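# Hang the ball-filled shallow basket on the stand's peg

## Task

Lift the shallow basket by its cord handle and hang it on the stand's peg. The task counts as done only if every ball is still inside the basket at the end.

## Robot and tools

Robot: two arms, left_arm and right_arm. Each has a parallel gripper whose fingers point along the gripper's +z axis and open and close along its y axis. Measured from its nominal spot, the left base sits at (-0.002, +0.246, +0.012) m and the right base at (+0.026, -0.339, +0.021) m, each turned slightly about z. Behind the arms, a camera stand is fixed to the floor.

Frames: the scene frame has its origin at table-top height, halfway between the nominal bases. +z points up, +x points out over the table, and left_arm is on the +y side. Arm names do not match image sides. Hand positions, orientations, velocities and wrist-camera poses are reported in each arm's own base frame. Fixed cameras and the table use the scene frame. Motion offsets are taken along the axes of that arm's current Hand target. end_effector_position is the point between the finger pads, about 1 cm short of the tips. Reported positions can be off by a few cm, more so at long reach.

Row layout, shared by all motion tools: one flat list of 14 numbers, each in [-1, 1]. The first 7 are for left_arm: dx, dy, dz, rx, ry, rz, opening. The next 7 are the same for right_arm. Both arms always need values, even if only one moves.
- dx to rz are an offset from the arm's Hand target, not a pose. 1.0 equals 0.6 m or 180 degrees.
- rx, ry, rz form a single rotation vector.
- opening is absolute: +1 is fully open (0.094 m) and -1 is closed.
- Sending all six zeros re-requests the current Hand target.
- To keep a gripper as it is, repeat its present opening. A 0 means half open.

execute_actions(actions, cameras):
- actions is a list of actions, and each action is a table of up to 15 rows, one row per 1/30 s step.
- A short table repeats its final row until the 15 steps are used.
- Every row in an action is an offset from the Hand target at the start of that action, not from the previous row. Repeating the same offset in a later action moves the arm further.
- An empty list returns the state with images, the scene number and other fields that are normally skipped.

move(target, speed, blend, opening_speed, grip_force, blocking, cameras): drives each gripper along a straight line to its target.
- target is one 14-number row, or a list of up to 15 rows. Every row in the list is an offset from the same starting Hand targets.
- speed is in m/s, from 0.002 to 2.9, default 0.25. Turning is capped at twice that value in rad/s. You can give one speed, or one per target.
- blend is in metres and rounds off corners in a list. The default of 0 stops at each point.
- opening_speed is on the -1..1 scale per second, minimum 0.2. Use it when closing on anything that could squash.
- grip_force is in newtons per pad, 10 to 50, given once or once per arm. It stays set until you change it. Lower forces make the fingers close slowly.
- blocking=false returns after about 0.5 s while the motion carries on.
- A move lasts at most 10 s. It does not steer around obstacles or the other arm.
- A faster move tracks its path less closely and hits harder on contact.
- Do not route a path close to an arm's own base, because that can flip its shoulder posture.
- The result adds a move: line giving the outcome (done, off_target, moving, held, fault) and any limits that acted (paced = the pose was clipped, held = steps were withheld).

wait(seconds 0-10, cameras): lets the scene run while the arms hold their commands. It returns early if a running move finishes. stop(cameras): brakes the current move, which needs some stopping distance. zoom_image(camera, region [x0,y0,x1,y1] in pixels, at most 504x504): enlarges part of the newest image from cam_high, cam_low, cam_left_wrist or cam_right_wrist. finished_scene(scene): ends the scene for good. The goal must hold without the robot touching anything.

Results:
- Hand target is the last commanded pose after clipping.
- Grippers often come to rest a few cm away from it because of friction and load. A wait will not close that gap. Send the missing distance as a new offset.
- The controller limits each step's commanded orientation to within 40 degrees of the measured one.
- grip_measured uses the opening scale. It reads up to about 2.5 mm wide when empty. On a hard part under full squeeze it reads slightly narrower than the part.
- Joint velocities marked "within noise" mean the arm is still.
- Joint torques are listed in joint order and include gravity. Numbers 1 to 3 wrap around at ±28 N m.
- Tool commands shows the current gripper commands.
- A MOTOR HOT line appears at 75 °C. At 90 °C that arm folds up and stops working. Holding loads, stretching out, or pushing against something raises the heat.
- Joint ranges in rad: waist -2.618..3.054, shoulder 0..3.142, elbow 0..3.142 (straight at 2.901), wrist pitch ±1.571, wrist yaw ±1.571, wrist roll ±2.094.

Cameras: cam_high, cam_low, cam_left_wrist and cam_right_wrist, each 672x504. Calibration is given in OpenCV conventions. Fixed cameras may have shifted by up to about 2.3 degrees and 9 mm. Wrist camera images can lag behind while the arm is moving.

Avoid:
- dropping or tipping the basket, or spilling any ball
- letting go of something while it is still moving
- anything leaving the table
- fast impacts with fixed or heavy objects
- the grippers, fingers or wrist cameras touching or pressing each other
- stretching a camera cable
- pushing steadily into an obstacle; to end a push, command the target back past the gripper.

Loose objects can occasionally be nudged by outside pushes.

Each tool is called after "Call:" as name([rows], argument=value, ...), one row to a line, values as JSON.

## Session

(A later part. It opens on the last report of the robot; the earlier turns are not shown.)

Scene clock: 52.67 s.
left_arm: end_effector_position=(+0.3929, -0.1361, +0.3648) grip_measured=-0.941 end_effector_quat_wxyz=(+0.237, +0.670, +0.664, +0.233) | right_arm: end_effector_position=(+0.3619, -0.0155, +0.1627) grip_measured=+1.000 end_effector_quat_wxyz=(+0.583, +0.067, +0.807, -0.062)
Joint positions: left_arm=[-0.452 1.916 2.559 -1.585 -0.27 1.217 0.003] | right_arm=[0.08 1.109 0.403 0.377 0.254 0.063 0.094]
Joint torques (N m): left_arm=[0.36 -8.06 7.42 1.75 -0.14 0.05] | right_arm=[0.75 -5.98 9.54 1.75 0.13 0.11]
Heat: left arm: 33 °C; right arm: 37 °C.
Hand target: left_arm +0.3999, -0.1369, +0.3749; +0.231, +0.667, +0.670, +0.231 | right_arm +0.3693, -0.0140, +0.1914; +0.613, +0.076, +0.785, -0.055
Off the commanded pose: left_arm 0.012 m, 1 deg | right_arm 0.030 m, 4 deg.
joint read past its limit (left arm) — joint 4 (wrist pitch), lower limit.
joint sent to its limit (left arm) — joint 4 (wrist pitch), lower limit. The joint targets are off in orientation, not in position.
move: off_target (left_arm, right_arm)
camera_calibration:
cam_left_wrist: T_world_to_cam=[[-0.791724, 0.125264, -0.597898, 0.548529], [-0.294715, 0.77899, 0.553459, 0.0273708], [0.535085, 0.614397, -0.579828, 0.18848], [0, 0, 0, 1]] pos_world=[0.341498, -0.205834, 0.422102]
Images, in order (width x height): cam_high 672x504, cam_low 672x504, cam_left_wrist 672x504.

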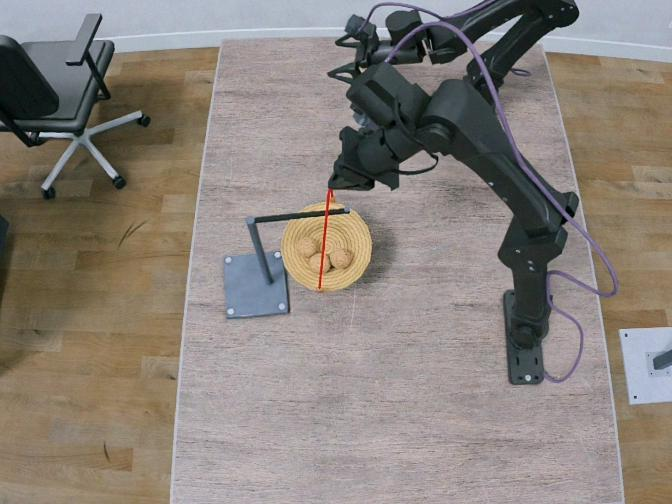

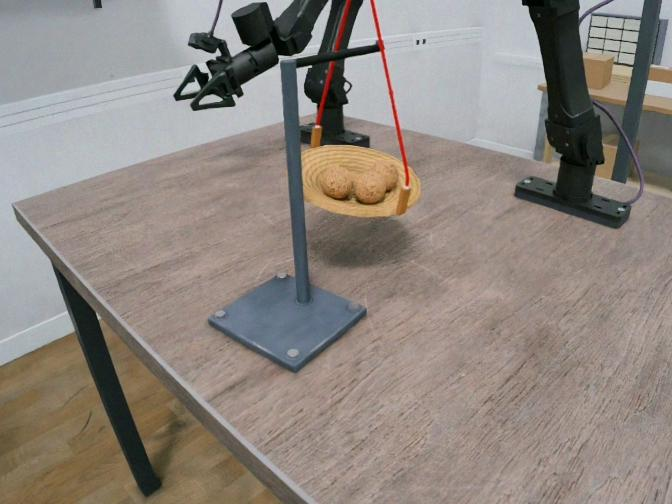

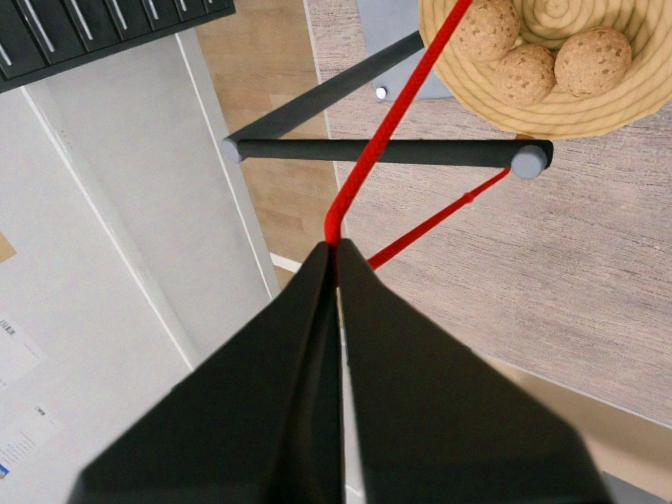

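Call:
move(target=[0.003,-0.041,0.074,0,0,0,-1,0,0,0,0,0,0,1], speed=0.035, cameras=["cam_low","cam_high","cam_left_wrist"])

Call:
zoom_image(camera="cam_low", region=[260, 0, 480, 220])

Scene clock: 54.93 s.
left_arm: end_effector_position=(+0.4105, -0.1380, +0.2972) grip_measured=-0.941 end_effector_quat_wxyz=(+0.189, +0.681, +0.673, +0.217) | right_arm: end_effector_position=(+0.3619, -0.0155, +0.1627) grip_measured=+1.000 end_effector_quat_wxyz=(+0.583, +0.067, +0.807, -0.062)
Joint positions: left_arm=[-0.436 1.863 2.198 -1.38 -0.266 1.217 0.003] | right_arm=[0.08 1.109 0.403 0.377 0.254 0.063 0.094]
Joint torques (N m): left_arm=[0.38 -14.97 4.89 1.77 -0.08 0.02] | right_arm=[0.53 -6.16 9.48 1.77 0.17 0.15]
Heat: left arm: 33 °C; right arm: 37 °C.
Hand target: left_arm +0.4080, -0.1351, +0.3248; +0.231, +0.667, +0.670, +0.231 | right_arm +0.3693, -0.0140, +0.1914; +0.613, +0.076, +0.785, -0.055
Off the commanded pose: left_arm 0.028 m, 5 deg | right_arm 0.030 m, 4 deg.
move: off_target (left_arm, right_arm)
camera_calibration:
cam_left_wrist: T_world_to_cam=[[-0.84645, 0.137816, -0.514325, 0.521731], [-0.249139, 0.751162, 0.611298, 0.031692], [0.470588, 0.645571, -0.601485, 0.178225], [0, 0, 0, 1]] pos_world=[0.365644, -0.210766, 0.356166]
Images, in order (width x height): cam_high 672x504, cam_low 672x504, cam_left_wrist 672x504.

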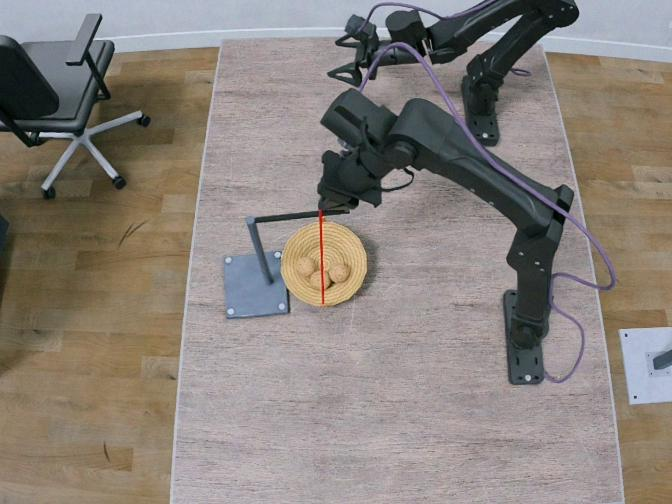

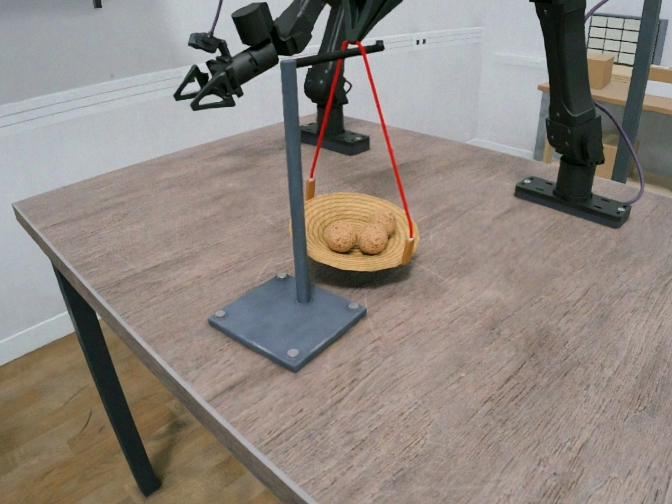

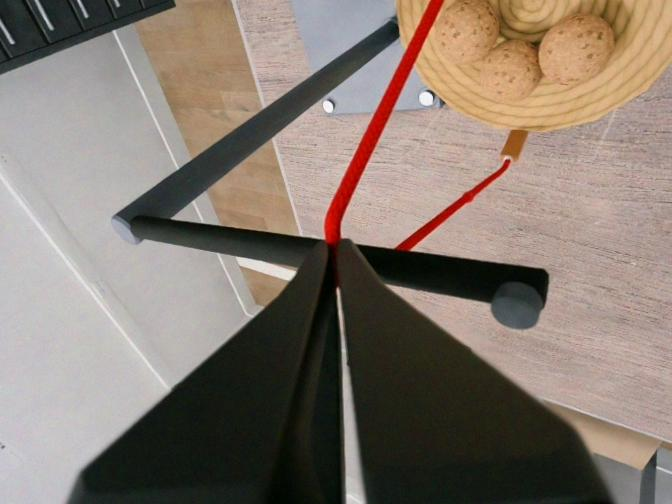

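Scaled by 2.291.

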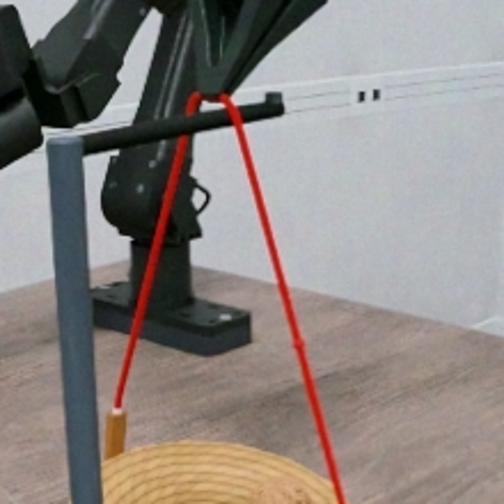

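Call:
move(target=[-0.002,-0.026,0.0115,0,0,0,-1,0,0,0,0,0,0,1], speed=0.02, cameras=["cam_low","cam_high","cam_left_wrist"])

Call:
zoom_image(camera="cam_low", region=[260, 0, 480, 220])

Scene clock: 56.43 s.
left_arm: end_effector_position=(+0.4078, -0.1380, +0.2942) grip_measured=-0.941 end_effector_quat_wxyz=(+0.212, +0.675, +0.670, +0.224) | right_arm: end_effector_position=(+0.3619, -0.0155, +0.1627) grip_measured=+1.000 end_effector_quat_wxyz=(+0.583, +0.067, +0.807, -0.062)
Joint positions: left_arm=[-0.439 1.779 2.046 -1.263 -0.266 1.217 0.003] | right_arm=[0.08 1.109 0.403 0.377 0.254 0.063 0.094]
Joint torques (N m): left_arm=[-0.42 -13.19 4.55 1.5 -0.14 -0.09] | right_arm=[0.49 -5.93 9.5 1.76 0.13 0.04]
Heat: left arm: 33 °C; right arm: 37 °C.
Hand target: left_arm +0.3999, -0.1363, +0.3098; +0.231, +0.667, +0.670, +0.231 | right_arm +0.3693, -0.0140, +0.1914; +0.613, +0.076, +0.785, -0.055
Off the commanded pose: left_arm 0.018 m, 2 deg | right_arm 0.030 m, 4 deg.
move: off_target (left_arm, right_arm)
camera_calibration:
cam_left_wrist: T_world_to_cam=[[-0.822451, 0.128973, -0.554022, 0.518584], [-0.27359, 0.76422, 0.584052, 0.0526798], [0.498721, 0.631929, -0.593248, 0.16189], [0, 0, 0, 1]] pos_world=[0.360185, -0.209445, 0.35258]
Images, in order (width x height): cam_high 672x504, cam_low 672x504, cam_left_wrist 672x504.

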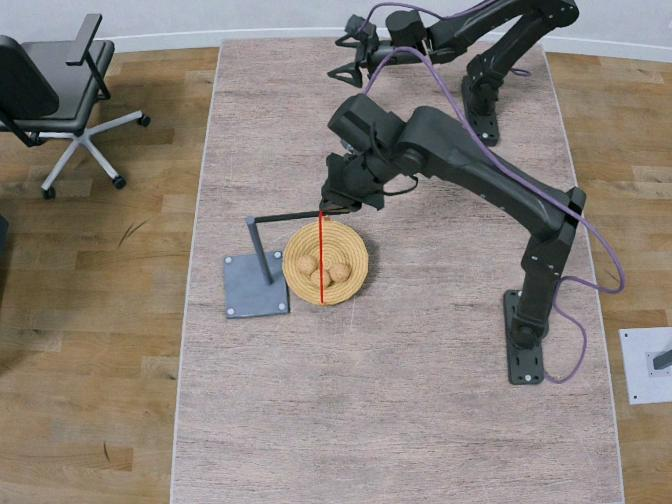

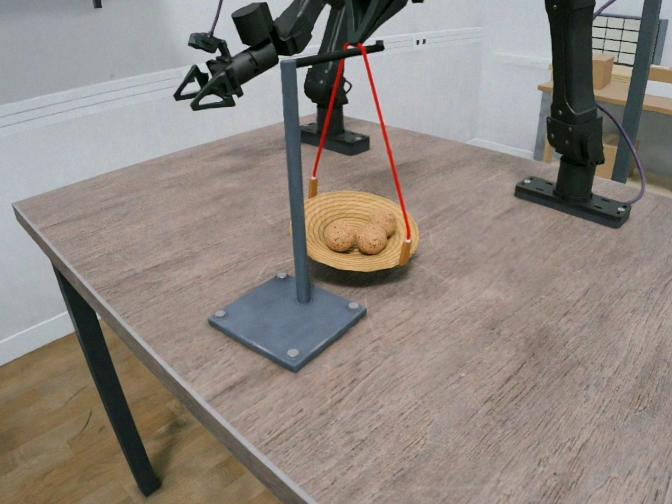

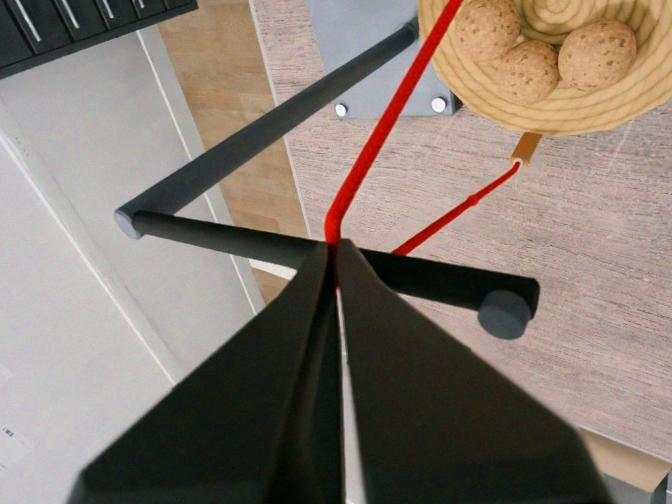

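Scaled by 2.291.

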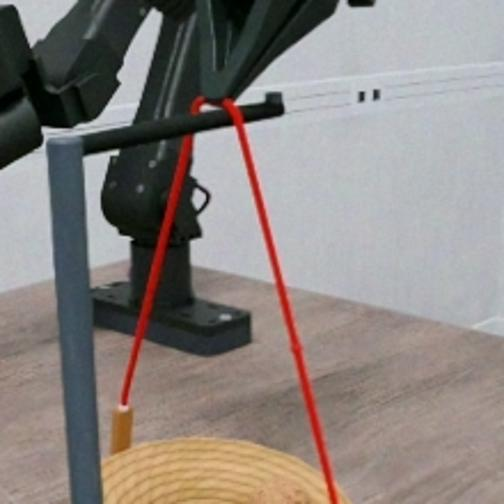

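Call:
move(target=[0,-0.022,0.012,0,0,0,-1,0,0,0,0,0,0,1], speed=0.02, cameras=["cam_low","cam_high","cam_left_wrist"])

Call:
zoom_image(camera="cam_low", region=[280, 0, 420, 120])

Scene clock: 57.73 s.
left_arm: end_effector_position=(+0.4068, -0.1391, +0.2932) grip_measured=-0.941 end_effector_quat_wxyz=(+0.233, +0.668, +0.666, +0.237) | right_arm: end_effector_position=(+0.3619, -0.0155, +0.1627) grip_measured=+1.000 end_effector_quat_wxyz=(+0.583, +0.067, +0.807, -0.062)
Joint positions: left_arm=[-0.448 1.715 1.93 -1.161 -0.279 1.217 0.003] | right_arm=[0.08 1.109 0.403 0.377 0.254 0.063 0.094]
Joint torques (N m): left_arm=[-0.38 -11.64 4.12 1.2 -0.07 -0.15] | right_arm=[0.88 -5.9 9.43 1.78 0.12 0.07]
Heat: left arm: 32 °C; right arm: 37 °C.
Hand target: left_arm +0.3940, -0.1364, +0.2960; +0.231, +0.667, +0.670, +0.231 | right_arm +0.3693, -0.0140, +0.1914; +0.613, +0.076, +0.785, -0.055
Off the commanded pose: left_arm 0.013 m, 1 deg | right_arm 0.030 m, 4 deg.
move: off_target (left_arm, right_arm)
camera_calibration:
cam_left_wrist: T_world_to_cam=[[-0.793643, 0.122202, -0.595985, 0.516925], [-0.301643, 0.771693, 0.559912, 0.0733356], [0.528339, 0.624145, -0.575587, 0.144145], [0, 0, 0, 1]] pos_world=[0.356217, -0.209729, 0.349986]
Images, in order (width x height): cam_high 672x504, cam_low 672x504, cam_left_wrist 672x504.

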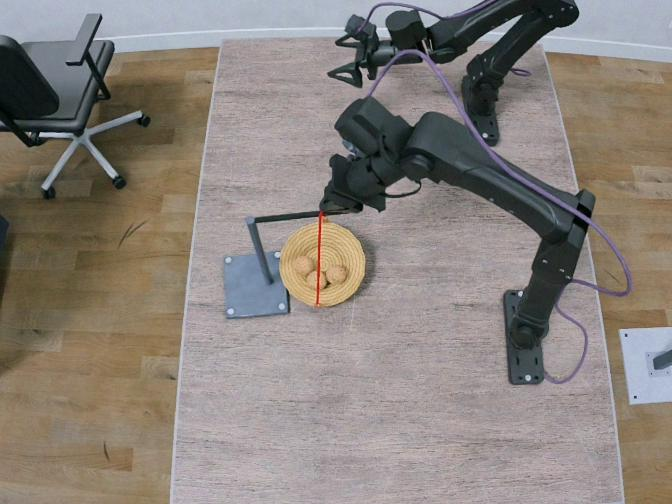

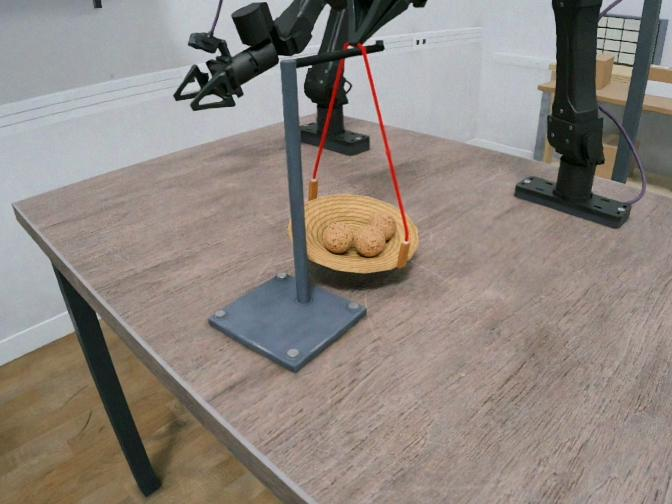

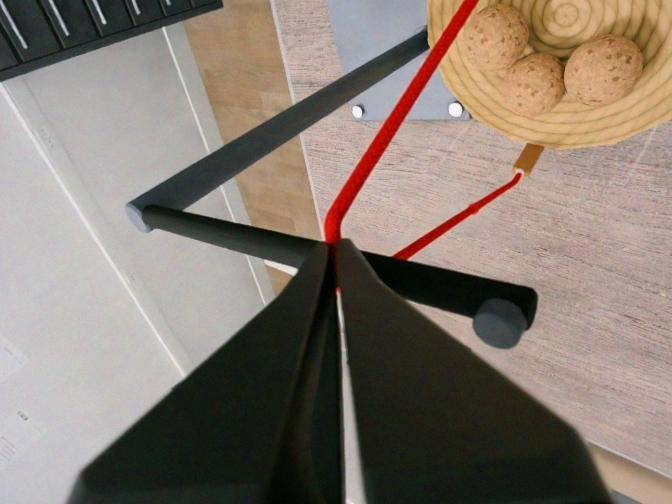

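Scaled by 3.600.

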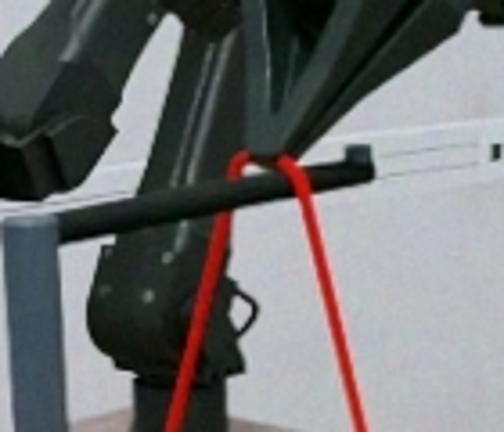

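Call:
move(target=[0.003,-0.01,0.013,0,0,0,-1,0,0,0,0,0,0,1], speed=0.02, cameras=["cam_low"])

Call:
zoom_image(camera="cam_low", region=[280, 0, 420, 120])

Scene clock: 58.80 s.
left_arm: end_effector_position=(+0.4071, -0.1384, +0.2924) grip_measured=-0.941 end_effector_quat_wxyz=(+0.245, +0.663, +0.665, +0.243) | right_arm: end_effector_position=(+0.3619, -0.0155, +0.1627) grip_measured=+1.000 end_effector_quat_wxyz=(+0.583, +0.067, +0.807, -0.062)
Joint positions: left_arm=[-0.448 1.682 1.869 -1.104 -0.283 1.217 0.003] | right_arm=[0.08 1.109 0.403 0.377 0.254 0.063 0.094]
Joint torques (N m): left_arm=[-0.03 -10.35 3.82 1.12 0 -0.11] | right_arm=[0.5 -6.27 9.55 1.79 0.14 0.05]
Heat: left arm: 32 °C; right arm: 37 °C.
Hand target: left_arm +0.3941, -0.1346, +0.2861; +0.231, +0.667, +0.669, +0.230 | right_arm +0.3693, -0.0140, +0.1914; +0.613, +0.076, +0.785, -0.055
Off the commanded pose: left_arm 0.015 m, 2 deg | right_arm 0.030 m, 4 deg.
move: off_target (left_arm, right_arm)
Images, in order (width x height): cam_low 672x504.

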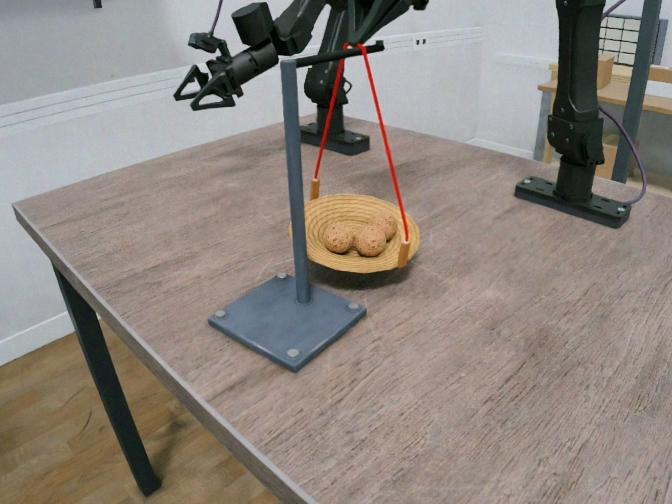

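Scaled by 3.600.

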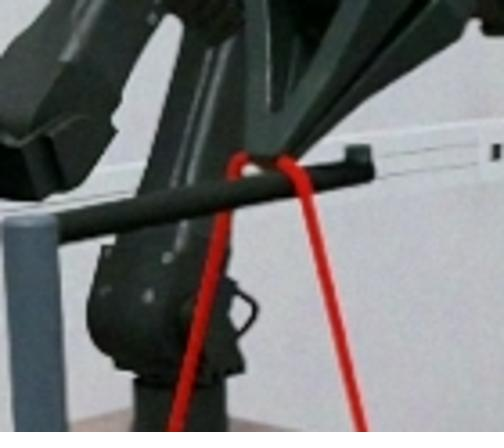

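Call:
move(target=[0,0.006,-0.006,0,0,0,-0.8,0,0,0,0,0,0,1], speed=0.02, opening_speed=0.25, cameras=["all"])

Call:
zoom_image(camera="cam_low", region=[280, 0, 420, 120])

Scene clock: 60.33 s.
left_arm: end_effector_position=(+0.4076, -0.1378, +0.2927) grip_measured=-0.803 end_effector_quat_wxyz=(+0.245, +0.662, +0.665, +0.245) | right_arm: end_effector_position=(+0.3619, -0.0155, +0.1627) grip_measured=+1.000 end_effector_quat_wxyz=(+0.583, +0.067, +0.807, -0.062)
Joint positions: left_arm=[-0.448 1.682 1.869 -1.102 -0.288 1.217 0.009] | right_arm=[0.08 1.109 0.403 0.377 0.254 0.063 0.094]
Joint torques (N m): left_arm=[0.01 -9.47 6.52 0.87 0.05 -0.1] | right_arm=[0.69 -6.16 9.42 1.71 0.15 0.03]
Heat: left arm: 32 °C; right arm: 37 °C.
Hand target: left_arm +0.3947, -0.1346, +0.2910; +0.231, +0.667, +0.670, +0.230 | right_arm +0.3693, -0.0140, +0.1914; +0.613, +0.076, +0.785, -0.055
Off the commanded pose: left_arm 0.013 m, 2 deg | right_arm 0.030 m, 4 deg.
move: off_target (left_arm, right_arm)
camera_calibration:
cam_left_wrist: T_world_to_cam=[[-0.775444, 0.113812, -0.621074, 0.515933], [-0.322771, 0.773943, 0.544822, 0.0861827], [0.542684, 0.622943, -0.563415, 0.133063], [0, 0, 0, 1]] pos_world=[0.355683, -0.208311, 0.348448]
cam_right_wrist: T_world_to_cam=[[-0.267423, -0.960382, -0.078425, 0.0939883], [-0.809051, 0.267999, -0.52308, 0.384955], [0.523374, -0.0764338, -0.848668, 0.0475087], [0, 0, 0, 1]] pos_world=[0.311718, -0.00927157, 0.249052]

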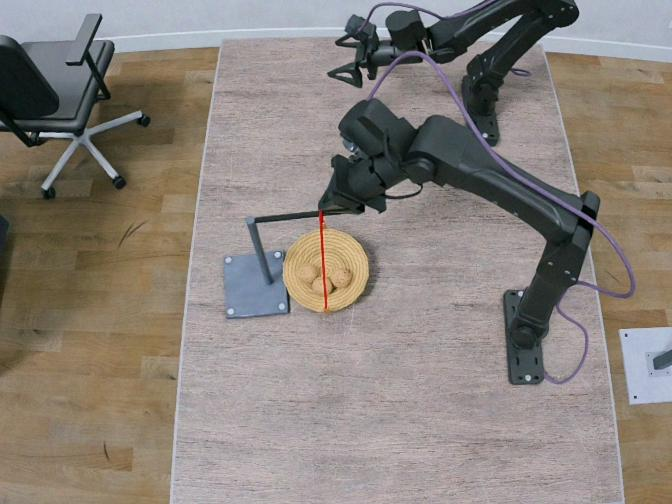

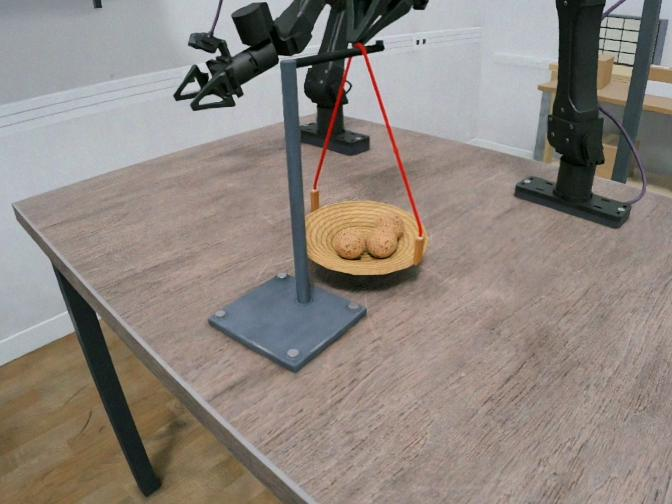

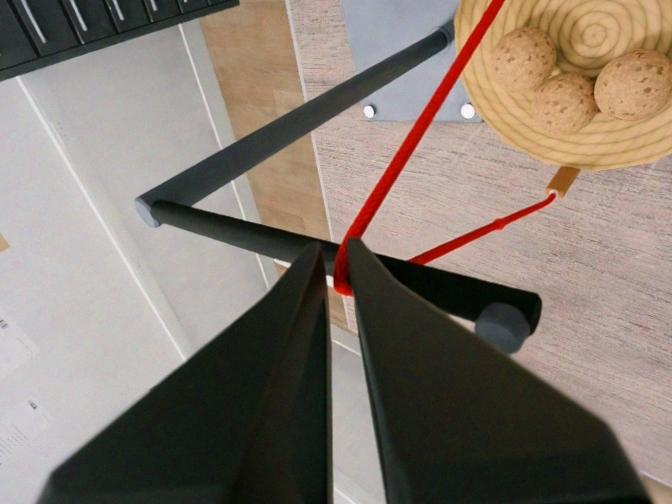

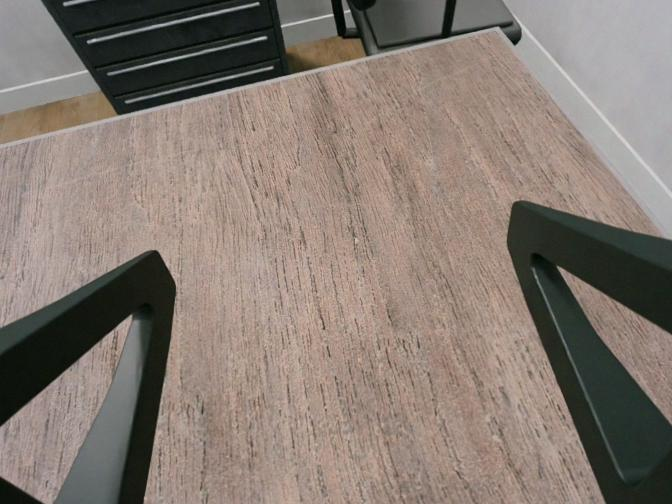

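Scaled by 3.600.

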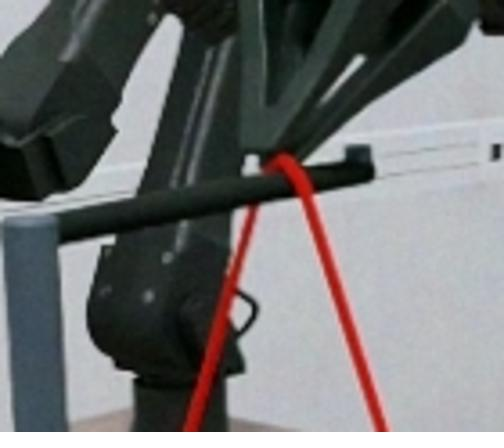

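Call:
move([
  [0,0.02,-0.015,0,0,0,-0.75,0,0,0,0,0,0,1],
  [0,0.02,-0.10,0,0,0,-0.75,0,0,0,0,0,0,1],
], speed=0.04, blend=[0.005,0], cameras=["cam_low","cam_left_wrist","cam_high"])

Scene clock: 62.87 s.
left_arm: end_effector_position=(+0.3637, -0.1319, +0.3412) grip_measured=-0.753 end_effector_quat_wxyz=(+0.225, +0.673, +0.667, +0.228) | right_arm: end_effector_position=(+0.3619, -0.0155, +0.1627) grip_measured=+1.000 end_effector_quat_wxyz=(+0.583, +0.067, +0.807, -0.062)
Joint positions: left_arm=[-0.483 1.703 2.163 -1.438 -0.287 1.184 0.012] | right_arm=[0.08 1.109 0.403 0.377 0.254 0.063 0.094]
Joint torques (N m): left_arm=[-0.42 -6.35 7.8 1.42 -0.2 -0.13] | right_arm=[0.5 -6.42 9.51 1.73 0.13 0.04]
Heat: left arm: 32 °C; right arm: 37 °C.
Hand target: left_arm +0.3671, -0.1346, +0.3458; +0.231, +0.667, +0.669, +0.231 | right_arm +0.3693, -0.0140, +0.1914; +0.613, +0.076, +0.785, -0.055
Off the commanded pose: left_arm 0.006 m, 1 deg | right_arm 0.030 m, 4 deg.
move: off_target (right_arm)
camera_calibration:
cam_left_wrist: T_world_to_cam=[[-0.80792, 0.126631, -0.575526, 0.50928], [-0.283322, 0.772887, 0.567781, 0.0187338], [0.516715, 0.62178, -0.588553, 0.198412], [0, 0, 0, 1]] pos_world=[0.314242, -0.202338, 0.399243]
Images, in order (width x height): cam_high 672x504, cam_low 672x504, cam_left_wrist 672x504.

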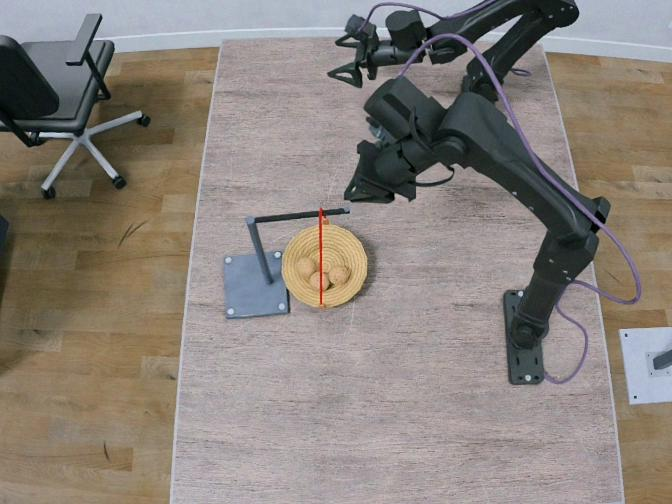

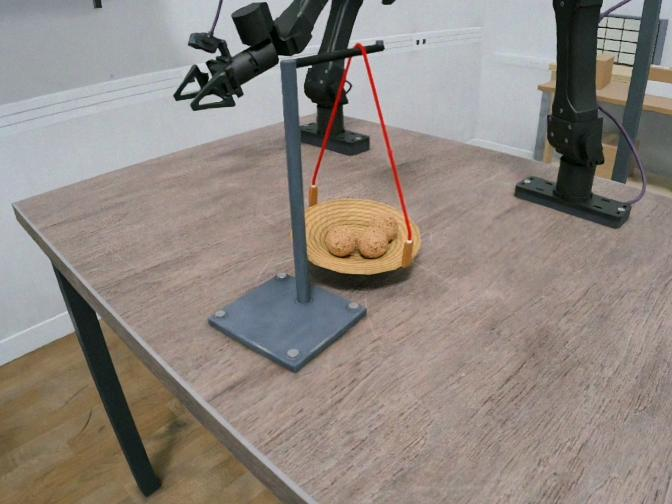

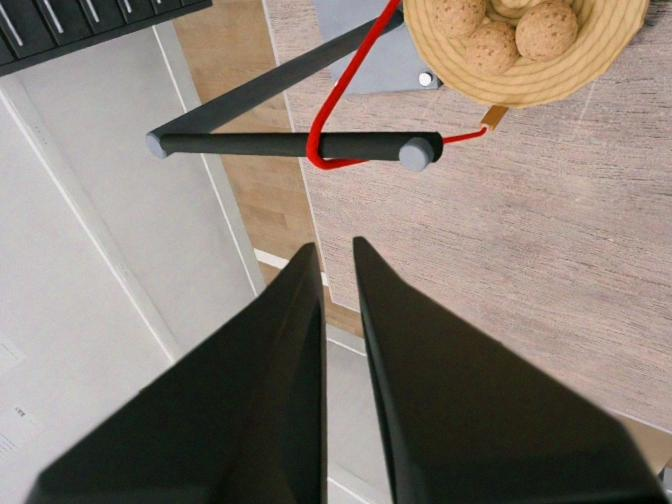

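Hung. Finish.

Call:
move(target=[0,0,-0.06,0,0,0,-0.75,0,0,0,0,0,0,1], speed=0.1, cameras=["cam_low"])

Call:
finished_scene(scene=2)

Scene clock: 64.10 s.
left_arm: end_effector_position=(+0.3450, -0.1340, +0.3672) grip_measured=-0.753 end_effector_quat_wxyz=(+0.233, +0.672, +0.663, +0.232) | right_arm: end_effector_position=(+0.3619, -0.0155, +0.1627) grip_measured=+1.000 end_effector_quat_wxyz=(+0.583, +0.067, +0.807, -0.062)
Joint positions: left_arm=[-0.522 1.72 2.314 -1.561 -0.309 1.159 0.012] | right_arm=[0.08 1.109 0.403 0.377 0.254 0.063 0.094]
Joint torques (N m): left_arm=[-0.43 -7.19 6.5 1.42 -0.23 -0.14] | right_arm=[0.76 -5.96 9.58 1.78 0.03 0.08]
Heat: left arm: 32 °C; right arm: 37 °C.
Hand target: left_arm +0.3449, -0.1347, +0.3741; +0.231, +0.667, +0.669, +0.231 | right_arm +0.3693, -0.0140, +0.1914; +0.613, +0.076, +0.785, -0.055
Off the commanded pose: left_arm 0.007 m, 1 deg | right_arm 0.030 m, 4 deg.
joint sent to its limit (left arm) — joint 4 (wrist pitch), lower limit. The joint targets still meet the commanded pose.
move: off_target (right_arm)
Images, in order (width x height): cam_low 672x504.

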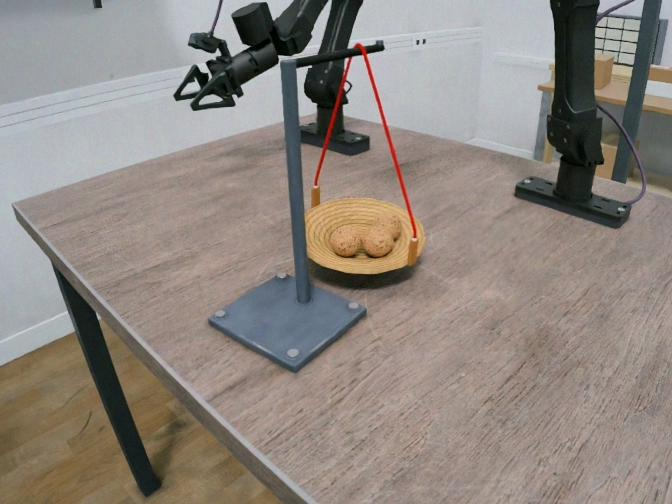

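The scene is finished: the task was done.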